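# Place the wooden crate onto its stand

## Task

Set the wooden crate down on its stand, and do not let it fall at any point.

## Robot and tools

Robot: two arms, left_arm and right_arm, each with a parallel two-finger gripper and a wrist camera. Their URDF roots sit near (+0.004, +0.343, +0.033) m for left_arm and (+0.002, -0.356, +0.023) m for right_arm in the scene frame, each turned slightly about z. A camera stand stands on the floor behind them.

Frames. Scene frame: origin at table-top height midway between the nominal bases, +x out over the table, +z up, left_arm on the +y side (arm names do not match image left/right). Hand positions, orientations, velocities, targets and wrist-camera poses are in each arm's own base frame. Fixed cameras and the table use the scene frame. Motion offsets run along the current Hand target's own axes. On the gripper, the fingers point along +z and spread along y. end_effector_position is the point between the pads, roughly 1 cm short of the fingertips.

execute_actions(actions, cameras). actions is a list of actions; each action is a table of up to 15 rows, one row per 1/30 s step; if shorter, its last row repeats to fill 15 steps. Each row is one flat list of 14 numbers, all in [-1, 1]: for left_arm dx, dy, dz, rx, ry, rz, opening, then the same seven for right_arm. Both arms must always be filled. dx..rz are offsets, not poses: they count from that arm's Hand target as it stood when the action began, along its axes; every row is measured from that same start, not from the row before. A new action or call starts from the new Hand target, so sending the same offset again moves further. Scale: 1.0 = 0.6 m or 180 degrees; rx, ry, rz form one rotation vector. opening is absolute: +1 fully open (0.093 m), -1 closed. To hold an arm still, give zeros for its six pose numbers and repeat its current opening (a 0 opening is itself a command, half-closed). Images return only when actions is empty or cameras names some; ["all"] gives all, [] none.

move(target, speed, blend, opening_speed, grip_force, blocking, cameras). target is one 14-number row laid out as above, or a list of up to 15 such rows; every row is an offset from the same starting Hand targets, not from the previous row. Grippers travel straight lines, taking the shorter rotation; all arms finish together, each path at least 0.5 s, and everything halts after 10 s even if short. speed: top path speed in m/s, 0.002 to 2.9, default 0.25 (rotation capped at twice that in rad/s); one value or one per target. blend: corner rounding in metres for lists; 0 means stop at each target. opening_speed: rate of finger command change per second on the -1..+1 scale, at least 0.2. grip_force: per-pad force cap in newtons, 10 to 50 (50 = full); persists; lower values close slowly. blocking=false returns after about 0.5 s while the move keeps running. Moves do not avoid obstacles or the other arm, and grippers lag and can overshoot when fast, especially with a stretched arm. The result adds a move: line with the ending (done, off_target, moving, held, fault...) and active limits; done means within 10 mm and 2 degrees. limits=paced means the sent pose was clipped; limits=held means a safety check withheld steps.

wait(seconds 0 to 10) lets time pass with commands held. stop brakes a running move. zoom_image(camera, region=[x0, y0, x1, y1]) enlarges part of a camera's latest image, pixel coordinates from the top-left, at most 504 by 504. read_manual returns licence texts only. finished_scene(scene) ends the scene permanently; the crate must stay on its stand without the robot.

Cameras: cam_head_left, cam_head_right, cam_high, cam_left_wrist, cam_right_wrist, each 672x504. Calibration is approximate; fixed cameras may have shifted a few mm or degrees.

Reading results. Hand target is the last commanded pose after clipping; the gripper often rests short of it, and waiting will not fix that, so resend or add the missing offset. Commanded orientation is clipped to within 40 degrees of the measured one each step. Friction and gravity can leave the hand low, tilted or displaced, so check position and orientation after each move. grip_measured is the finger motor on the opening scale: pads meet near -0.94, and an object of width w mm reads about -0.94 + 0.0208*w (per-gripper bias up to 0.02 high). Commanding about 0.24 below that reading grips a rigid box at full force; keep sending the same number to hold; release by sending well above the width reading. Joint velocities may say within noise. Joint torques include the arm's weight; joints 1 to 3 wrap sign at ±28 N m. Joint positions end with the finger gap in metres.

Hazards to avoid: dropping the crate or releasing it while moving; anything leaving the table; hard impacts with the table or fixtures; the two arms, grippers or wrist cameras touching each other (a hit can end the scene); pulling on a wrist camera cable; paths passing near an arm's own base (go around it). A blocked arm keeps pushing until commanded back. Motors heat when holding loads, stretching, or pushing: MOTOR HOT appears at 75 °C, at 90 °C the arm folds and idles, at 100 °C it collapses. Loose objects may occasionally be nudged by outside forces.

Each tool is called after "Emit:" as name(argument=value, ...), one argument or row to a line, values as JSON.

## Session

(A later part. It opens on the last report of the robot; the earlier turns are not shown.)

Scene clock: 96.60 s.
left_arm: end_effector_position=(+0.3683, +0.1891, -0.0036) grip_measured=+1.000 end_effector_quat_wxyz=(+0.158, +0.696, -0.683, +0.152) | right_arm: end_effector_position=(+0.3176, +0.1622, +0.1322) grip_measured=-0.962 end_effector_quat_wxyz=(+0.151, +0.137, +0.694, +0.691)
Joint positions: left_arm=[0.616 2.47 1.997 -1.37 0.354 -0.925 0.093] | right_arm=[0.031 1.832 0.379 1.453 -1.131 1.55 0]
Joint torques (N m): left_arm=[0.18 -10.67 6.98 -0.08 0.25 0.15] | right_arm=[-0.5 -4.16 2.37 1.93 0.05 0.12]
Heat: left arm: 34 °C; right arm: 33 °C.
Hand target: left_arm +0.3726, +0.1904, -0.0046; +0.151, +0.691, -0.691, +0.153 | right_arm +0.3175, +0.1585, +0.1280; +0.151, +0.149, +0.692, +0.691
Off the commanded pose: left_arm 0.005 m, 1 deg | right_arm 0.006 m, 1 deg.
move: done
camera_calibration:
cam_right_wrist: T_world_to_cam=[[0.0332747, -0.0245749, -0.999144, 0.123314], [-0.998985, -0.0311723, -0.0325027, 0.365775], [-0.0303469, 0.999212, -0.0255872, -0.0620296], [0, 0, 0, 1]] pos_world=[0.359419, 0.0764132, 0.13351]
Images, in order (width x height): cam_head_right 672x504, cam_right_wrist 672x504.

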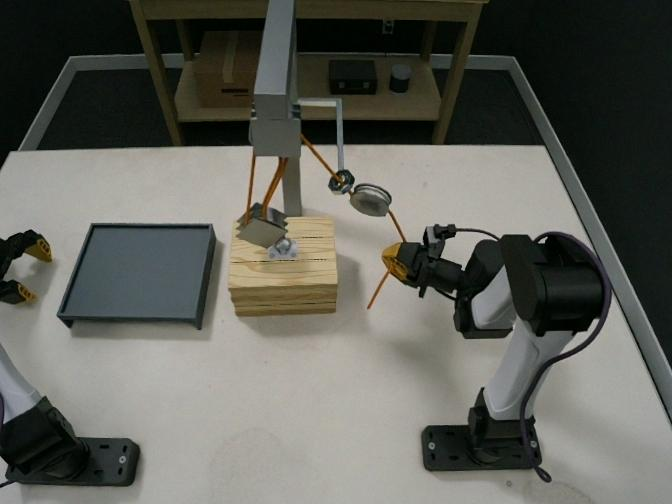

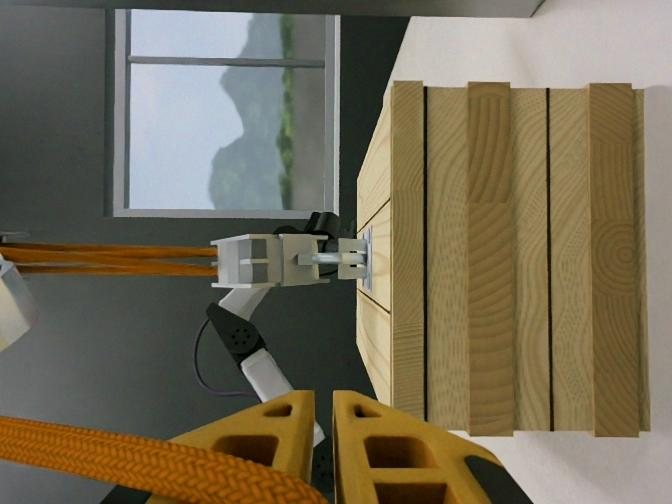

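Emit:
move(
  target=[0,0,0,0,0,0,1,-0.123,-0.013,-0.179,0,-0.36,0,-1],
  speed=0.3,
  cameras=["cam_right_wrist","cam_head_right"],
)

Scene clock: 104.10 s.
left_arm: end_effector_position=(+0.3683, +0.1891, -0.0036) grip_measured=+1.000 end_effector_quat_wxyz=(+0.158, +0.696, -0.683, +0.152) | right_arm: end_effector_position=(+0.3376, +0.0386, +0.0997) grip_measured=-0.962 end_effector_quat_wxyz=(+0.457, +0.507, +0.552, +0.479)
Joint positions: left_arm=[0.616 2.47 1.997 -1.37 0.354 -0.925 0.093] | right_arm=[0.159 1.671 0.072 1.475 0.092 1.564 0]
Joint torques (N m): left_arm=[0.23 -10.54 6.98 -0.1 0.22 0.15] | right_arm=[0.35 -3.36 3 3.03 0.48 0.09]
Heat: left arm: 35 °C; right arm: 33 °C.
Hand target: left_arm +0.3726, +0.1904, -0.0046; +0.151, +0.691, -0.691, +0.153 | right_arm +0.3402, +0.0302, +0.1206; +0.498, +0.495, +0.503, +0.503
Off the commanded pose: left_arm 0.005 m, 1 deg | right_arm 0.023 m, 8 deg.
joint sent to its limit (right arm) — joint 4 (wrist pitch), upper limit. The joint targets still meet the commanded pose.
move: off_target (right_arm)
camera_calibration:
cam_right_wrist: T_world_to_cam=[[-0.129306, -0.0471381, -0.990484, 0.14206], [-0.486041, 0.873662, 0.0218733, 0.167249], [0.864317, 0.484244, -0.135881, -0.20982], [0, 0, 0, 1]] pos_world=[0.28101, -0.0378187, 0.108539]
Images, in order (width x height): cam_head_right 672x504, cam_right_wrist 672x504.

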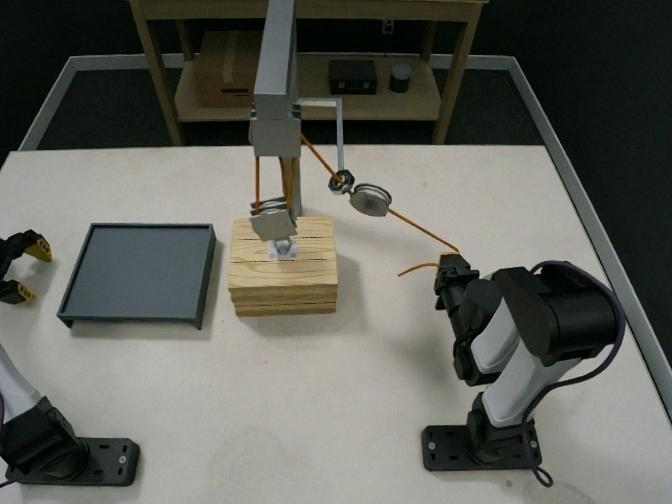

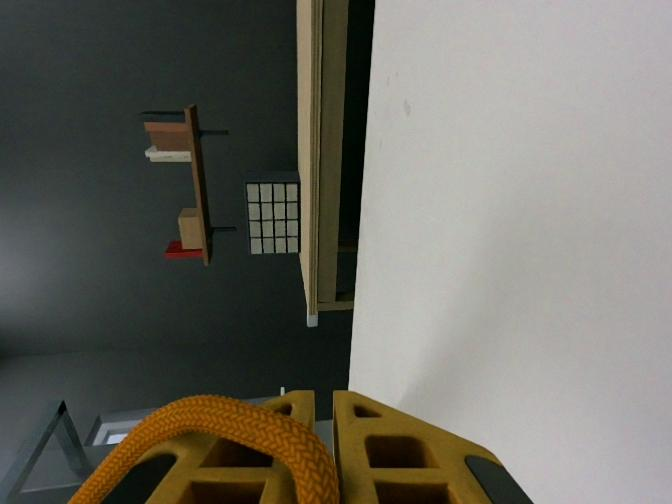

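Emit:
move(
  target=[0,0,0,0,0,0,1,-0.183,-0.04,0.023,0,-0.06,0,-1],
  speed=0.07,
  cameras=["cam_right_wrist","cam_head_right"],
)

Scene clock: 108.13 s.
left_arm: end_effector_position=(+0.3683, +0.1891, -0.0036) grip_measured=+1.000 end_effector_quat_wxyz=(+0.158, +0.696, -0.683, +0.152) | right_arm: end_effector_position=(+0.3481, +0.0087, +0.1047) grip_measured=-0.962 end_effector_quat_wxyz=(+0.419, +0.442, +0.594, +0.526)
Joint positions: left_arm=[0.616 2.47 1.997 -1.37 0.354 -0.925 0.093] | right_arm=[-0.181 1.718 0.134 1.477 -0.437 1.492 0]
Joint torques (N m): left_arm=[0.05 -10.52 7.1 -0.07 0.24 0.09] | right_arm=[-7.65 0.01 0.91 2.96 2.97 0.41]
Heat: left arm: 35 °C; right arm: 34 °C.
Hand target: left_arm +0.3726, +0.1904, -0.0046; +0.151, +0.691, -0.691, +0.153 | right_arm +0.3555, -0.0795, +0.0968; +0.543, +0.541, +0.454, +0.454
Off the commanded pose: left_arm 0.005 m, 1 deg | right_arm 0.089 m, 26 deg.
joint sent to its limit (right arm) — joint 4 (wrist pitch), upper limit. The joint targets are off in position and orientation.
move: off_target (right_arm)
camera_calibration:
cam_right_wrist: T_world_to_cam=[[-0.0885859, -0.0781461, -0.992998, 0.133292], [-0.645132, 0.764067, -0.00257735, 0.257261], [0.758919, 0.640386, -0.1181, -0.170282], [0, 0, 0, 1]] pos_world=[0.307005, -0.077102, 0.112912]
Images, in order (width x height): cam_head_right 672x504, cam_right_wrist 672x504.

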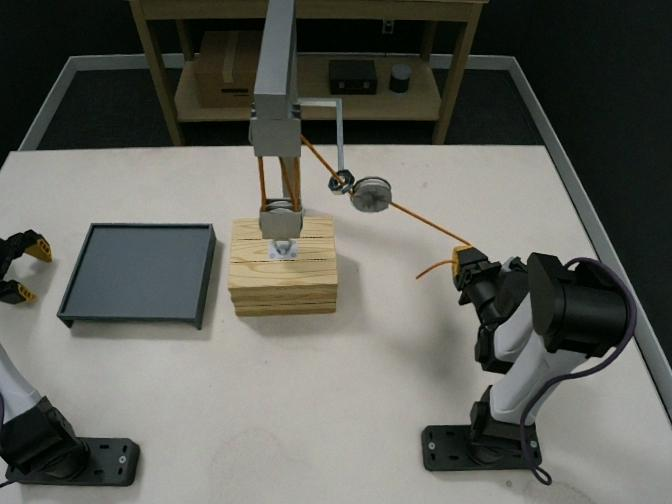

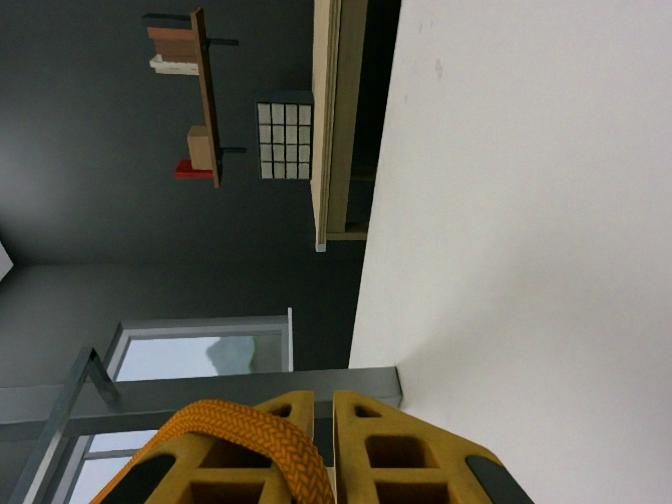

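Emit:
move(
  target=[0,0,0,0,0,0,1,-0.33,-0.05,0.04,0,0.11,0,-1],
  speed=0.05,
  cameras=["cam_right_wrist","cam_head_right","cam_high"],
)

Scene clock: 115.40 s.
left_arm: end_effector_position=(+0.3683, +0.1891, -0.0036) grip_measured=+1.000 end_effector_quat_wxyz=(+0.158, +0.696, -0.683, +0.152) | right_arm: end_effector_position=(+0.3199, -0.1644, +0.0870) grip_measured=-0.962 end_effector_quat_wxyz=(+0.356, +0.313, +0.634, +0.610)
Joint positions: left_arm=[0.616 2.47 1.997 -1.37 0.354 -0.925 0.093] | right_arm=[-0.962 2.162 0.643 1.468 -1.546 1.45 0]
Joint torques (N m): left_arm=[0.23 -10.73 6.8 -0.08 0.26 0.15] | right_arm=[-11.62 -2.59 9.69 1.02 2.62 0.49]
Heat: left arm: 36 °C; right arm: 34 °C.
Hand target: left_arm +0.3726, +0.1904, -0.0046; +0.151, +0.691, -0.691, +0.153 | right_arm +0.3446, -0.2787, +0.0672; +0.457, +0.454, +0.541, +0.541
Off the commanded pose: left_arm 0.005 m, 1 deg | right_arm 0.119 m, 24 deg.
move: off_target (right_arm)
camera_calibration:
cam_right_wrist: T_world_to_cam=[[0.0405784, -0.0802797, -0.995946, 0.0583407], [-0.852576, 0.516987, -0.0764095, 0.40357], [0.521025, 0.85222, -0.0474661, 0.0646232], [0, 0, 0, 1]] pos_world=[0.308037, -0.25903, 0.0920082]
Images, in order (width x height): cam_head_right 672x504, cam_high 672x504, cam_right_wrist 672x504.

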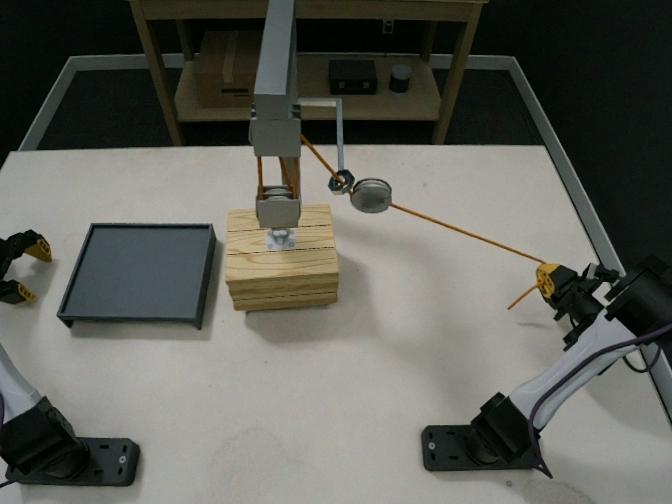

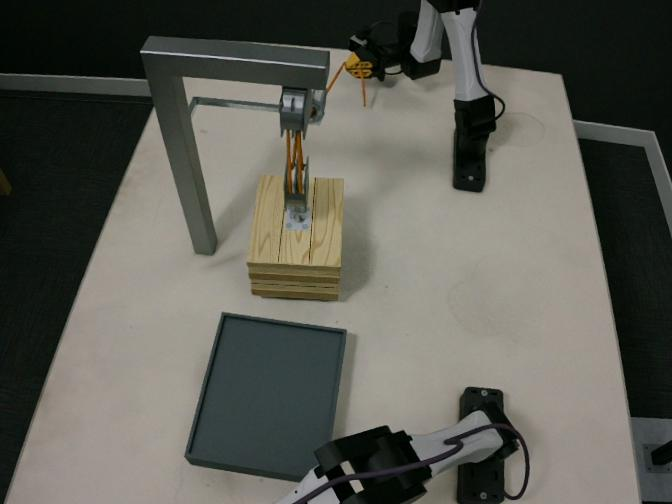

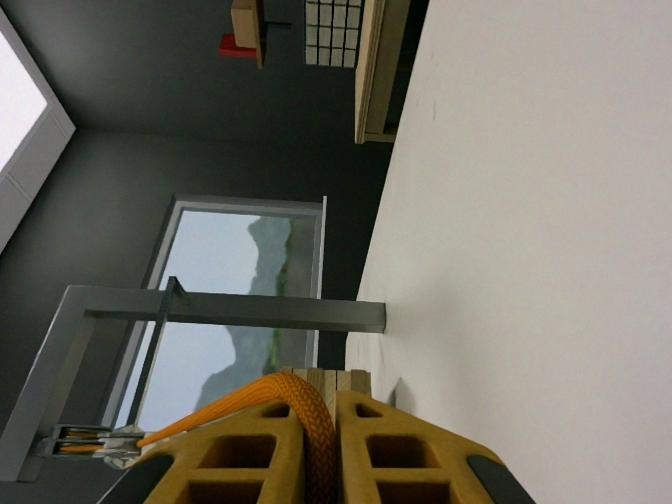

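Emit:
move(
  target=[0,0,0,0,0,0,1,-0.25,-0.02,-0.026,0,0.12,0,-1],
  speed=0.06,
  cameras=["cam_right_wrist","cam_head_right","cam_high"],
)

Scene clock: 121.60 s.
left_arm: end_effector_position=(+0.3683, +0.1891, -0.0036) grip_measured=+1.000 end_effector_quat_wxyz=(+0.158, +0.696, -0.683, +0.152) | right_arm: end_effector_position=(+0.4053, -0.3479, +0.0822) grip_measured=-0.962 end_effector_quat_wxyz=(+0.401, +0.303, +0.636, +0.585)
Joint positions: left_arm=[0.616 2.47 1.997 -1.37 0.354 -0.925 0.093] | right_arm=[-1.03 2.698 1.676 1.464 -1.554 1.857 0]
Joint torques (N m): left_arm=[0.09 -10.41 7.15 -0.06 0.22 0.16] | right_arm=[-13.2 -6.84 9.55 0.26 0.25 0.56]
Heat: left arm: 36 °C; right arm: 34 °C.
Hand target: left_arm +0.3726, +0.1904, -0.0046; +0.151, +0.691, -0.691, +0.153 | right_arm +0.3546, -0.4291, +0.0555; +0.348, +0.345, +0.617, +0.616
Off the commanded pose: left_arm 0.005 m, 1 deg | right_arm 0.099 m, 9 deg.
joint sent to its limit (right arm) — joint 5 (wrist yaw), lower limit. The joint targets are off in position and orientation.
move: off_target (right_arm)
camera_calibration:
cam_right_wrist: T_world_to_cam=[[0.0859553, -0.15254, -0.984552, -0.00913952], [-0.815145, 0.557426, -0.157529, 0.576365], [0.572845, 0.816093, -0.0764288, 0.145133], [0, 0, 0, 1]] pos_world=[0.387467, -0.441117, 0.0928884]
Images, in order (width x height): cam_head_right 672x504, cam_high 672x504, cam_right_wrist 672x504.

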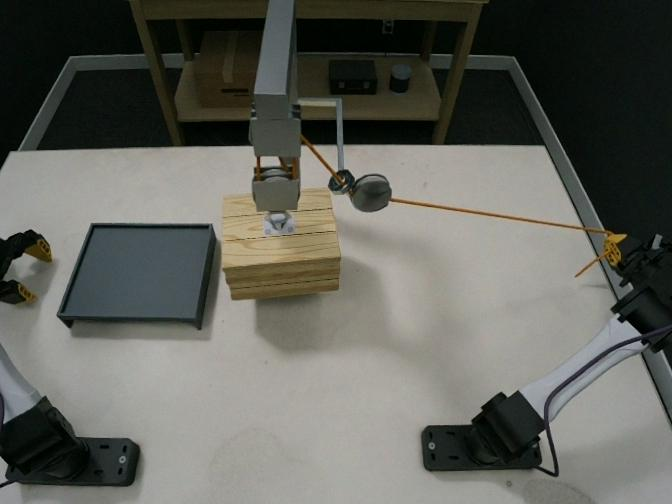

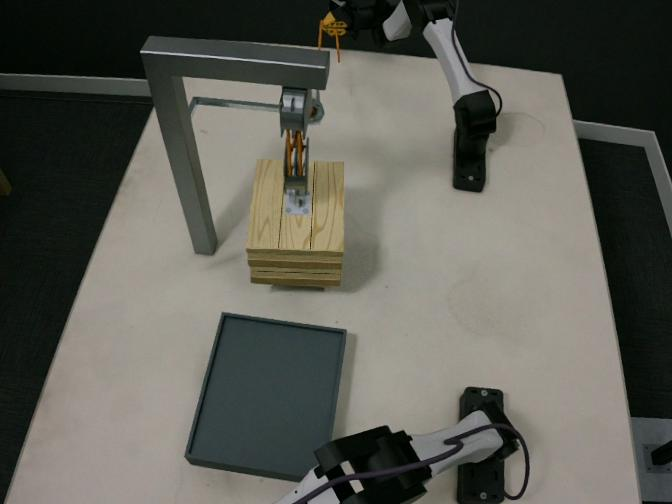

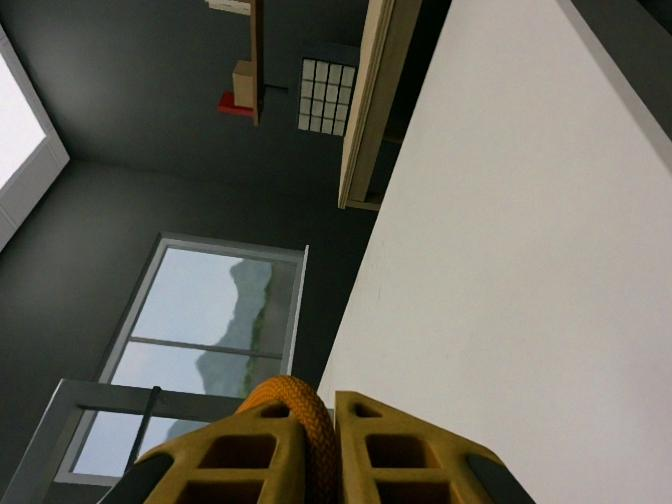

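Emit:
move(
  target=[0.43,0.01,0.199,0,0,0,1,0,0,0,0,0,0,-1],
  speed=0.14,
  cameras=["cam_head_right","cam_high"],
)

Scene clock: 128.47 s.
left_arm: end_effector_position=(+0.3676, -0.0791, -0.0117) grip_measured=+1.000 end_effector_quat_wxyz=(+0.139, +0.691, -0.697, +0.131) | right_arm: end_effector_position=(+0.4053, -0.3479, +0.0823) grip_measured=-0.962 end_effector_quat_wxyz=(+0.399, +0.305, +0.635, +0.587)
Joint positions: left_arm=[-0.043 2.088 1.331 -0.81 0.385 -1.606 0.093] | right_arm=[-1.03 2.698 1.676 1.466 -1.554 1.866 0]
Joint torques (N m): left_arm=[-1.26 -10.52 3.99 0.59 0.83 -0.28] | right_arm=[-13.22 -6.71 9.66 0.29 0.25 0.54]
Heat: left arm: 37 °C; right arm: 37 °C.
Hand target: left_arm +0.3668, -0.0939, -0.0047; +0.151, +0.690, -0.691, +0.153 | right_arm +0.3546, -0.4291, +0.0555; +0.348, +0.345, +0.616, +0.616
Off the commanded pose: left_arm 0.016 m, 3 deg | right_arm 0.099 m, 8 deg.
joint sent to its limit (right arm) — joint 5 (wrist yaw), lower limit. The joint targets are off in position and orientation.
move: off_target (left_arm, right_arm)
Images, in order (width x height): cam_head_right 672x504, cam_high 672x504.

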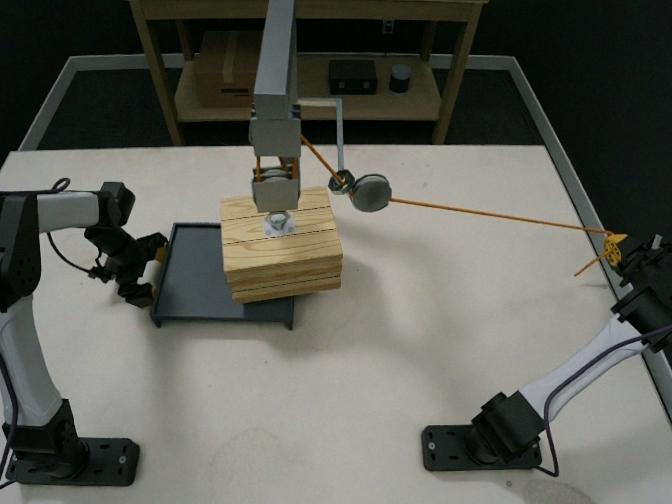

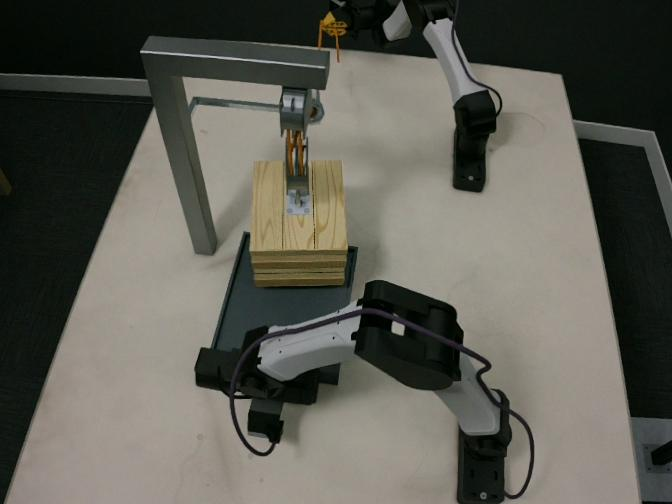

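Emit:
move(
  target=[0.186,0.015,0.086,0,0,0,1,0,0,0,0,0,0,-1],
  speed=0.12,
  cameras=["cam_head_right","cam_high"],
)

Emit:
zoom_image(
  camera="cam_head_right",
  region=[190, 170, 370, 340],
)

Emit:
zoom_image(
  camera="cam_high",
  region=[190, 140, 390, 350],
)

Scene clock: 131.93 s.
left_arm: end_effector_position=(+0.3512, -0.2007, -0.0106) grip_measured=+1.000 end_effector_quat_wxyz=(+0.140, +0.699, -0.689, +0.132) | right_arm: end_effector_position=(+0.4053, -0.3479, +0.0823) grip_measured=-0.962 end_effector_quat_wxyz=(+0.399, +0.305, +0.635, +0.587)
Joint positions: left_arm=[-0.371 2.082 1.323 -0.674 0.363 -1.98 0.093] | right_arm=[-1.03 2.698 1.676 1.466 -1.554 1.866 0]
Joint torques (N m): left_arm=[-0.94 -8.21 8.46 0.82 0.68 -0.12] | right_arm=[-13.23 -6.71 9.68 0.31 0.24 0.54]
Heat: left arm: 37 °C; right arm: 39 °C.
Hand target: left_arm +0.3578, -0.2168, -0.0047; +0.151, +0.690, -0.691, +0.153 | right_arm +0.3546, -0.4291, +0.0555; +0.348, +0.345, +0.617, +0.616
Off the commanded pose: left_arm 0.018 m, 3 deg | right_arm 0.099 m, 8 deg.
joint sent to its limit (right arm) — joint 5 (wrist yaw), lower limit. The joint targets are off in position and orientation.
move: off_target (left_arm, right_arm)
Images, in order (width x height): cam_head_right 672x504, cam_high 672x504.

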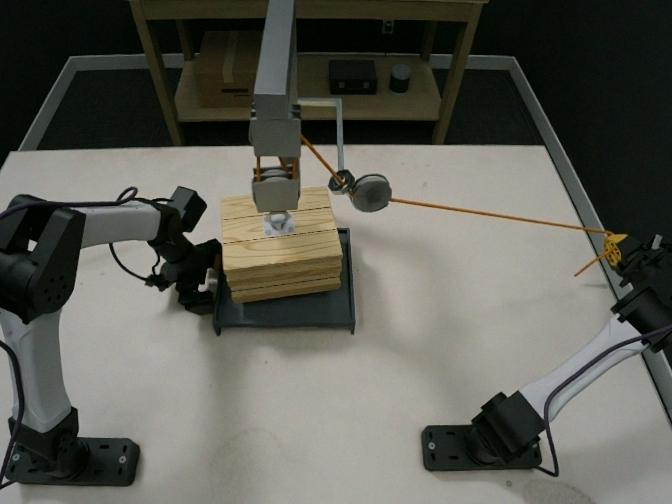

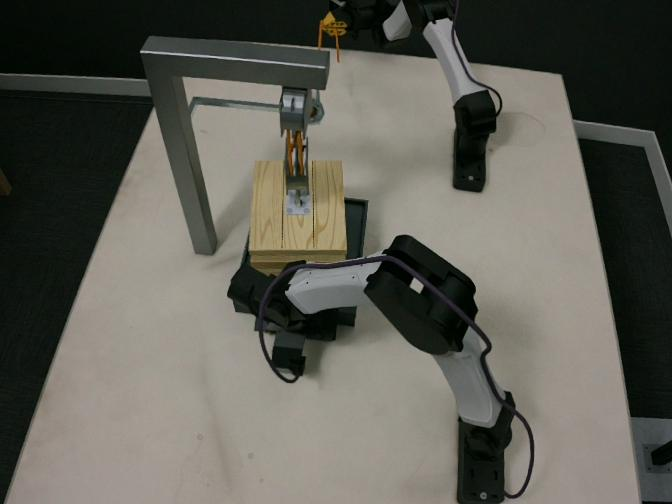

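Scaled by 2.800 from the camera's 672x504 image, which has a finer 960x720 frame.

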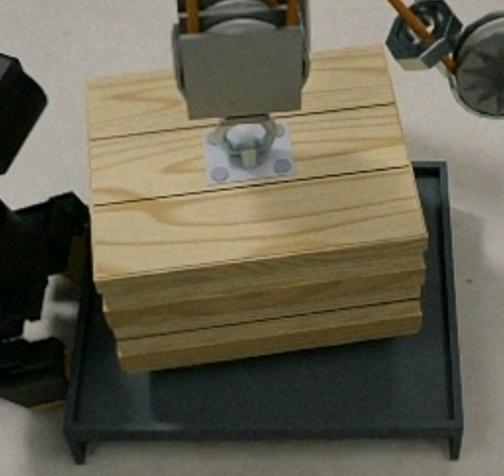

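Scaled by 2.400 from the camera's 672x504 image, which has a finer 960x720 frame.

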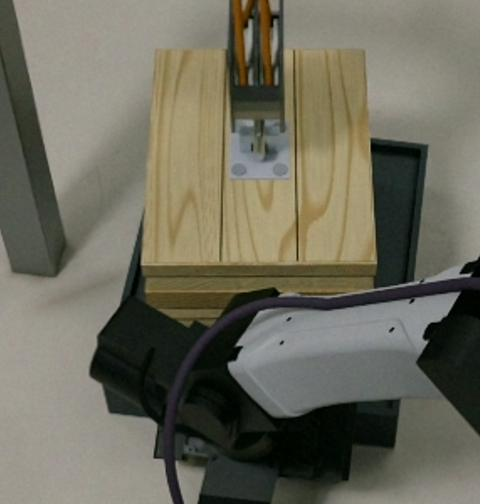

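Emit:
move(
  target=[0.009,-0.042,0.004,0,0,0,1,0,0,0,0,0,0,-1],
  speed=0.1,
  cameras=["cam_head_right","cam_high"],
)

Emit:
zoom_image(
  camera="cam_head_right",
  region=[190, 170, 370, 340],
)

Emit:
zoom_image(
  camera="cam_high",
  region=[190, 140, 390, 350],
)

Scene clock: 137.63 s.
left_arm: end_effector_position=(+0.3548, -0.2024, -0.0086) grip_measured=+1.000 end_effector_quat_wxyz=(+0.156, +0.703, -0.687, +0.098) | right_arm: end_effector_position=(+0.4053, -0.3479, +0.0823) grip_measured=-0.962 end_effector_quat_wxyz=(+0.399, +0.305, +0.635, +0.587)
Joint positions: left_arm=[-0.371 2.148 1.447 -0.808 0.365 -1.977 0.093] | right_arm=[-1.03 2.698 1.676 1.466 -1.554 1.866 0]
Joint torques (N m): left_arm=[-0.06 -7.62 9.78 1.28 0.71 -0.04] | right_arm=[-13.24 -6.72 9.69 0.3 0.25 0.54]
Heat: left arm: 37 °C; right arm: 41 °C.
Hand target: left_arm +0.3829, -0.2227, -0.0046; +0.151, +0.690, -0.691, +0.153 | right_arm +0.3546, -0.4291, +0.0555; +0.348, +0.345, +0.617, +0.616
Off the commanded pose: left_arm 0.035 m, 7 deg | right_arm 0.099 m, 8 deg.
joint sent to its limit (right arm) — joint 5 (wrist yaw), lower limit. The joint targets are off in position and orientation.
move: off_target (left_arm, right_arm)
Images, in order (width x height): cam_head_right 672x504, cam_high 672x504.

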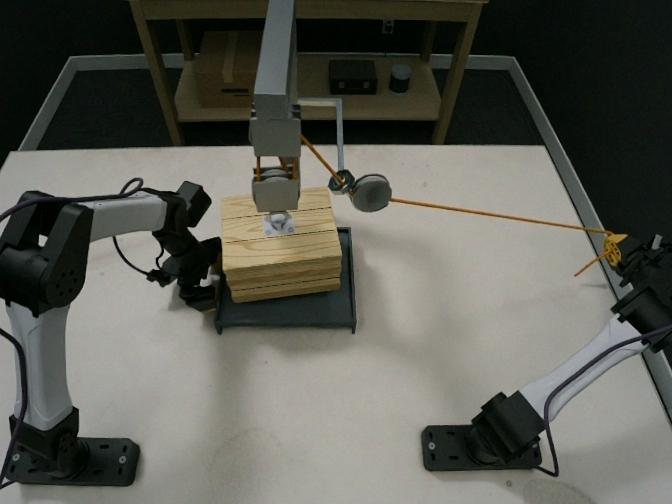

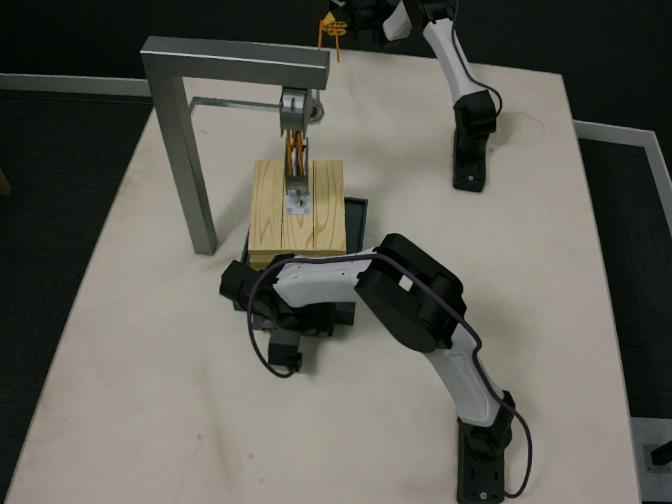

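Scaled by 2.800 from the camera's 672x504 image, which has a finer 960x720 frame.

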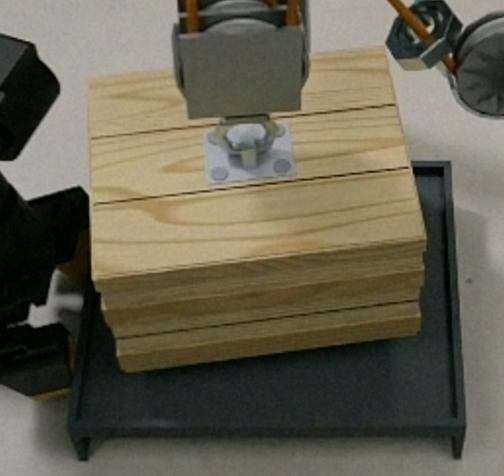

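Scaled by 2.400 from the camera's 672x504 image, which has a finer 960x720 frame.

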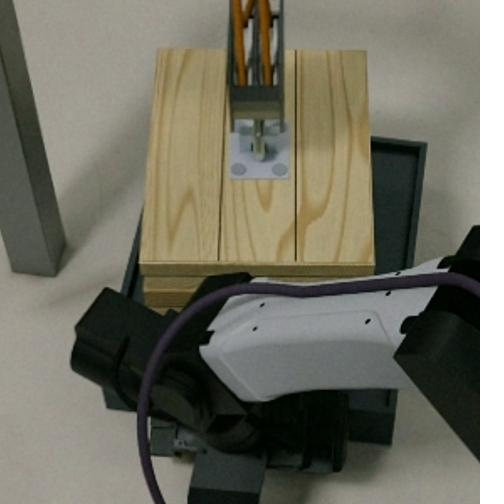

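Emit:
move(
  target=[-0.181,0,-0.084,0,0,0,1,0.331,0.067,0.162,0,0,0,-1],
  speed=0.05,
  cameras=["cam_head_right","cam_high"],
)

Emit:
zoom_image(
  camera="cam_head_right",
  region=[190, 170, 370, 340],
)

Emit:
zoom_image(
  camera="cam_high",
  region=[190, 140, 390, 350],
)

Scene clock: 147.77 s.
left_arm: end_effector_position=(+0.3853, -0.1085, -0.0133) grip_measured=+1.000 end_effector_quat_wxyz=(+0.156, +0.689, -0.691, +0.153) | right_arm: end_effector_position=(+0.3371, -0.2033, +0.0812) grip_measured=-0.962 end_effector_quat_wxyz=(+0.320, +0.359, +0.609, +0.631)
Joint positions: left_arm=[-0.095 2.148 1.405 -0.789 0.438 -1.671 0.093] | right_arm=[-0.985 2.268 0.82 1.465 -1.554 1.65 0]
Joint torques (N m): left_arm=[1.37 -11.78 4.92 0.24 0.25 0.15] | right_arm=[-0.92 -11.34 2.63 1.59 0.06 -0.11]
Heat: left arm: 38 °C; right arm: 41 °C.
Hand target: left_arm +0.3830, -0.1029, -0.0044; +0.151, +0.691, -0.691, +0.153 | right_arm +0.3342, -0.2089, +0.0953; +0.348, +0.345, +0.617, +0.616
Off the commanded pose: left_arm 0.011 m, 1 deg | right_arm 0.015 m, 4 deg.
move: off_target (left_arm, right_arm)
Images, in order (width x height): cam_head_right 672x504, cam_high 672x504.

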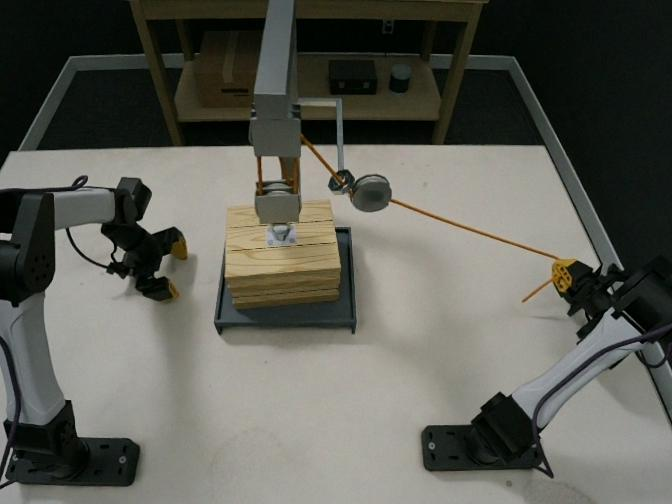

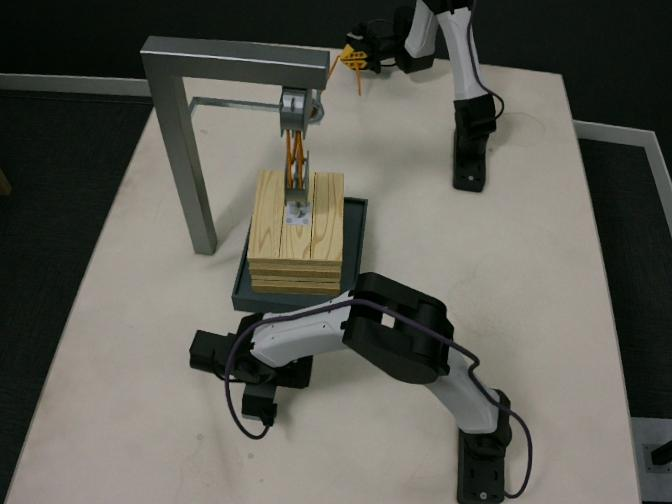

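Scaled by 2.800 from the camera's 672x504 image, which has a finer 960x720 frame.

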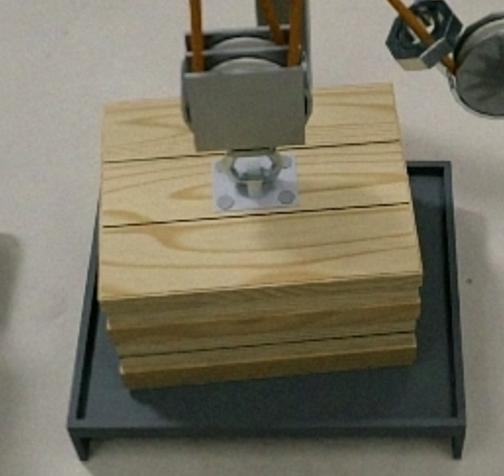

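Scaled by 2.400 from the camera's 672x504 image, which has a finer 960x720 frame.

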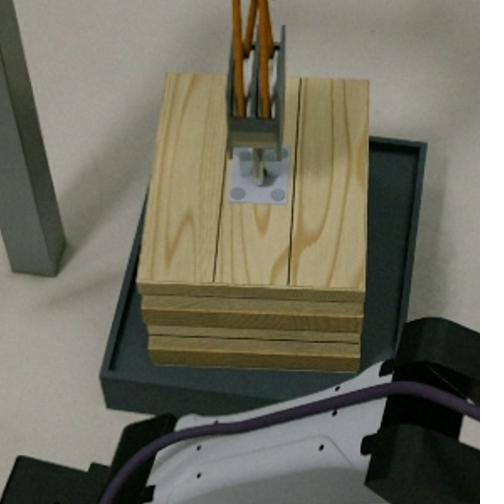

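Emit:
move(
  target=[0,0,0,0,0,0,1,0.138,0.028,0.049,0,0,0,-1],
  speed=0.045,
  cameras=["cam_head_right"],
)

Emit:
zoom_image(
  camera="cam_head_right",
  region=[190, 170, 370, 340],
)

Scene clock: 152.30 s.
left_arm: end_effector_position=(+0.3853, -0.1085, -0.0133) grip_measured=+1.000 end_effector_quat_wxyz=(+0.156, +0.689, -0.691, +0.153) | right_arm: end_effector_position=(+0.3148, -0.1238, +0.1004) grip_measured=-0.962 end_effector_quat_wxyz=(+0.318, +0.368, +0.608, +0.628)
Joint positions: left_arm=[-0.095 2.148 1.405 -0.789 0.438 -1.67 0.093] | right_arm=[-0.892 2.018 0.471 1.465 -1.45 1.566 0]
Joint torques (N m): left_arm=[1.48 -11.78 4.85 0.28 0.24 0.07] | right_arm=[0.91 -8.66 2.04 1.9 0.07 -0.15]
Heat: left arm: 40 °C; right arm: 38 °C.
Hand target: left_arm +0.3830, -0.1029, -0.0044; +0.151, +0.691, -0.691, +0.153 | right_arm +0.3163, -0.1229, +0.1118; +0.348, +0.345, +0.617, +0.616
Off the commanded pose: left_arm 0.011 m, 1 deg | right_arm 0.012 m, 5 deg.
move: off_target (left_arm, right_arm)
Images, in order (width x height): cam_head_right 672x504.

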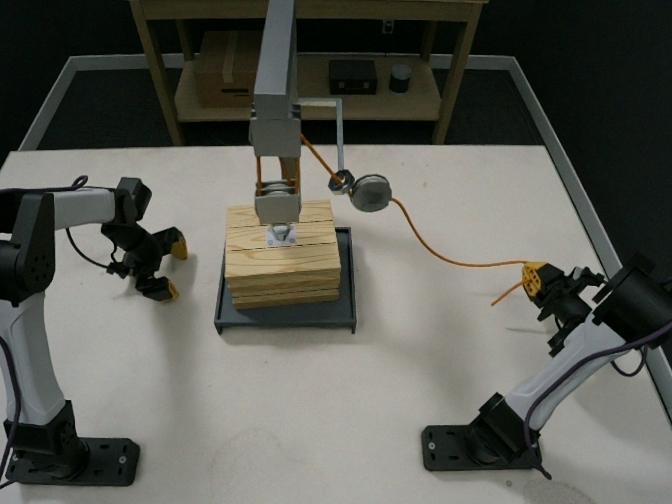

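Scaled by 2.800 from the camera's 672x504 image, which has a finer 960x720 frame.

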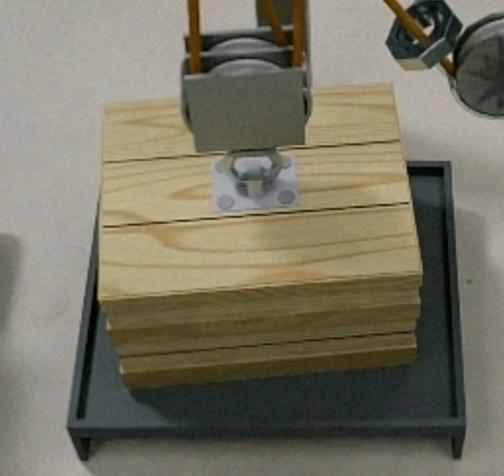

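Emit:
move(
  target=[
    [0,0,0,0,0,0,1,0.1,0.0,0.05,0,0,0,-1],
    [0,0.1,-0.1,0,0,0,1,0.1,0,0.05,0,0,0,1],
    [0,0.1,-0.1,0,0,0,1,0.1,0,-0.15,0,0,0,1],
  ],
  speed=0.15,
  cameras=["all"],
)

Emit:
zoom_image(
  camera="cam_right_wrist",
  region=[220, 260, 560, 504],
)

Emit:
zoom_image(
  camera="cam_high",
  region=[190, 140, 390, 350],
)

Scene clock: 160.97 s.
left_arm: end_effector_position=(+0.3253, -0.0802, +0.0430) grip_measured=+1.000 end_effector_quat_wxyz=(+0.158, +0.693, -0.687, +0.149) | right_arm: end_effector_position=(+0.2115, -0.1211, +0.1075) grip_measured=+1.000 end_effector_quat_wxyz=(+0.420, +0.443, +0.554, +0.566)
Joint positions: left_arm=[-0.027 1.856 1.22 -0.933 0.438 -1.607 0.093] | right_arm=[-1.283 1.737 0.065 1.462 -1.54 1.397 0.093]
Joint torques (N m): left_arm=[0.8 -9.76 5.19 0.29 0.26 0.12] | right_arm=[-0.27 -4.88 1.35 1.53 -0.35 -0.14]
Heat: left arm: 41 °C; right arm: 37 °C.
Hand target: left_arm +0.3228, -0.0777, +0.0499; +0.151, +0.691, -0.691, +0.153 | right_arm +0.2082, -0.1184, +0.1115; +0.348, +0.345, +0.617, +0.616
Off the commanded pose: left_arm 0.008 m, 1 deg | right_arm 0.006 m, 17 deg.
joint sent to its limit (right arm) — joint 5 (wrist yaw), lower limit. The joint targets are off in orientation, not in position.
move: off_target (right_arm); target 2's new opening was sent with right_arm's hand 0.014 m and 7 deg from that target
camera_calibration:
cam_left_wrist: T_world_to_cam=[[0.999934, 0.00235577, -0.0112365, -0.325316], [0.0100595, -0.651473, 0.758605, -0.0482466], [-0.0055332, -0.758668, -0.651454, 0.0502195], [0, 0, 0, 1]] pos_world=[0.326057, 0.00743499, 0.0656604]
cam_right_wrist: T_world_to_cam=[[-0.0191817, 0.0115265, -0.99975, 0.110838], [-0.642753, 0.765781, 0.0211612, 0.265503], [0.765833, 0.642998, -0.00728032, 0.00370249], [0, 0, 0, 1]] pos_world=[0.169944, -0.206976, 0.105219]

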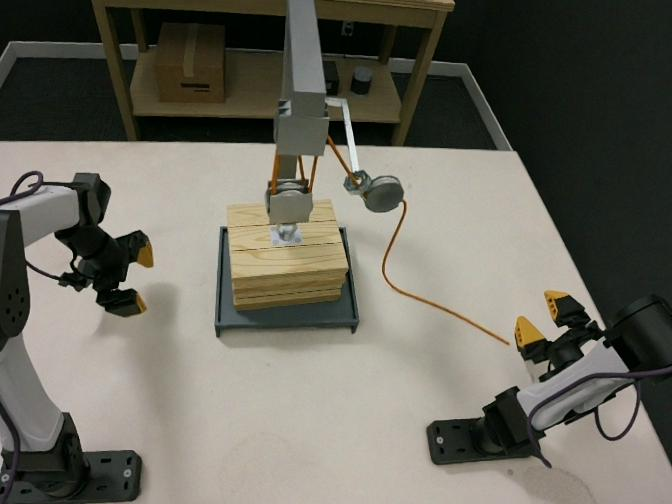

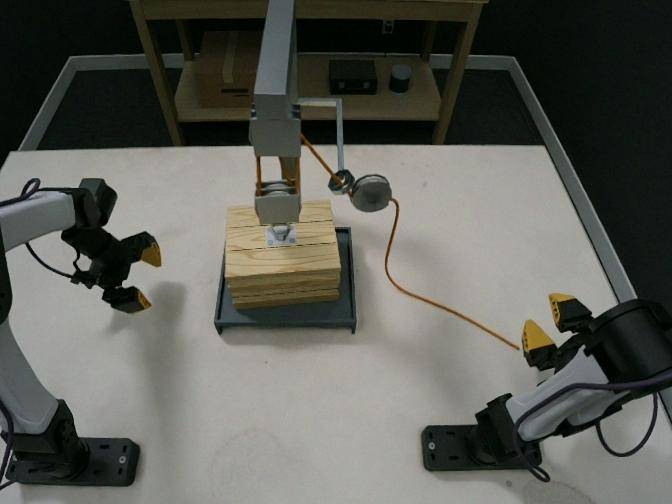

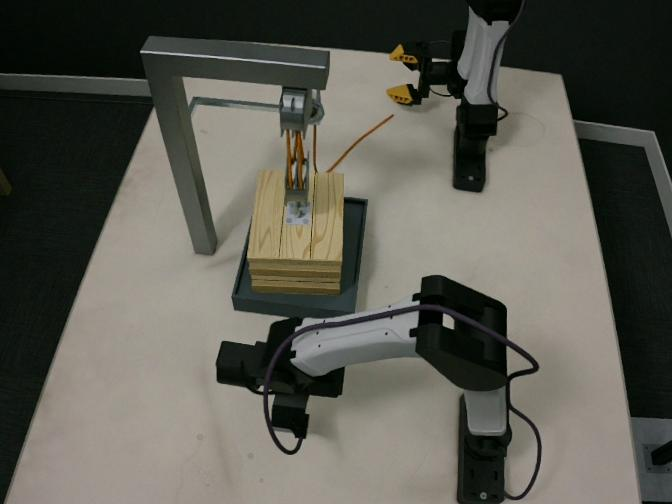

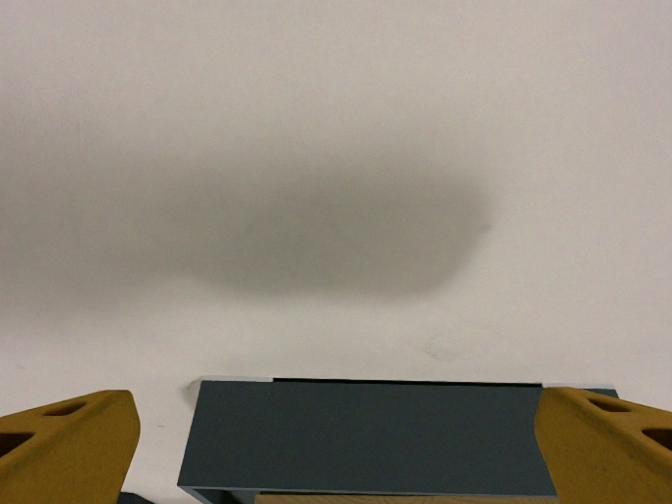

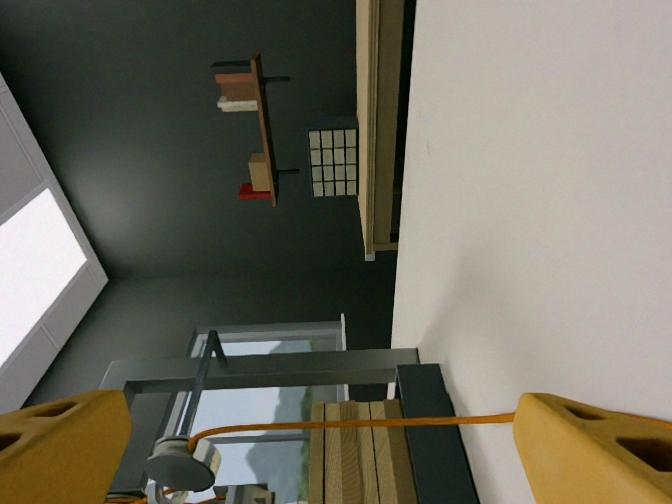

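Scaled by 1.482 from the camera's 672x504 image, which has a finer 960x720 frame.

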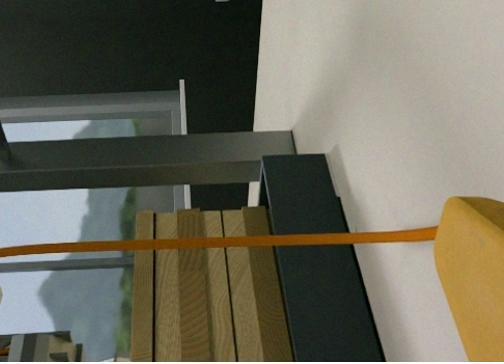

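Scaled by 2.400 from the camera's 672x504 image, which has a finer 960x720 frame.

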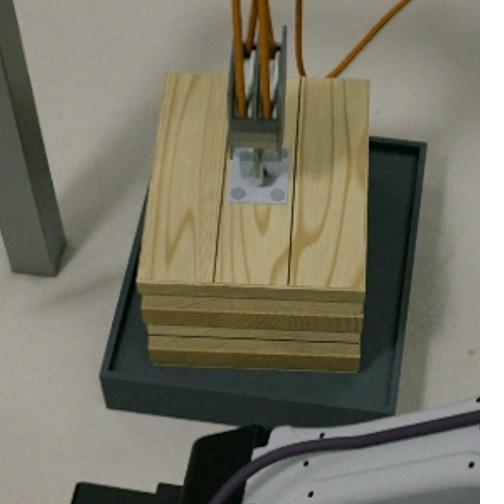

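Emit:
finished_scene(
  scene=2,
)

The scene is finished: the task was done.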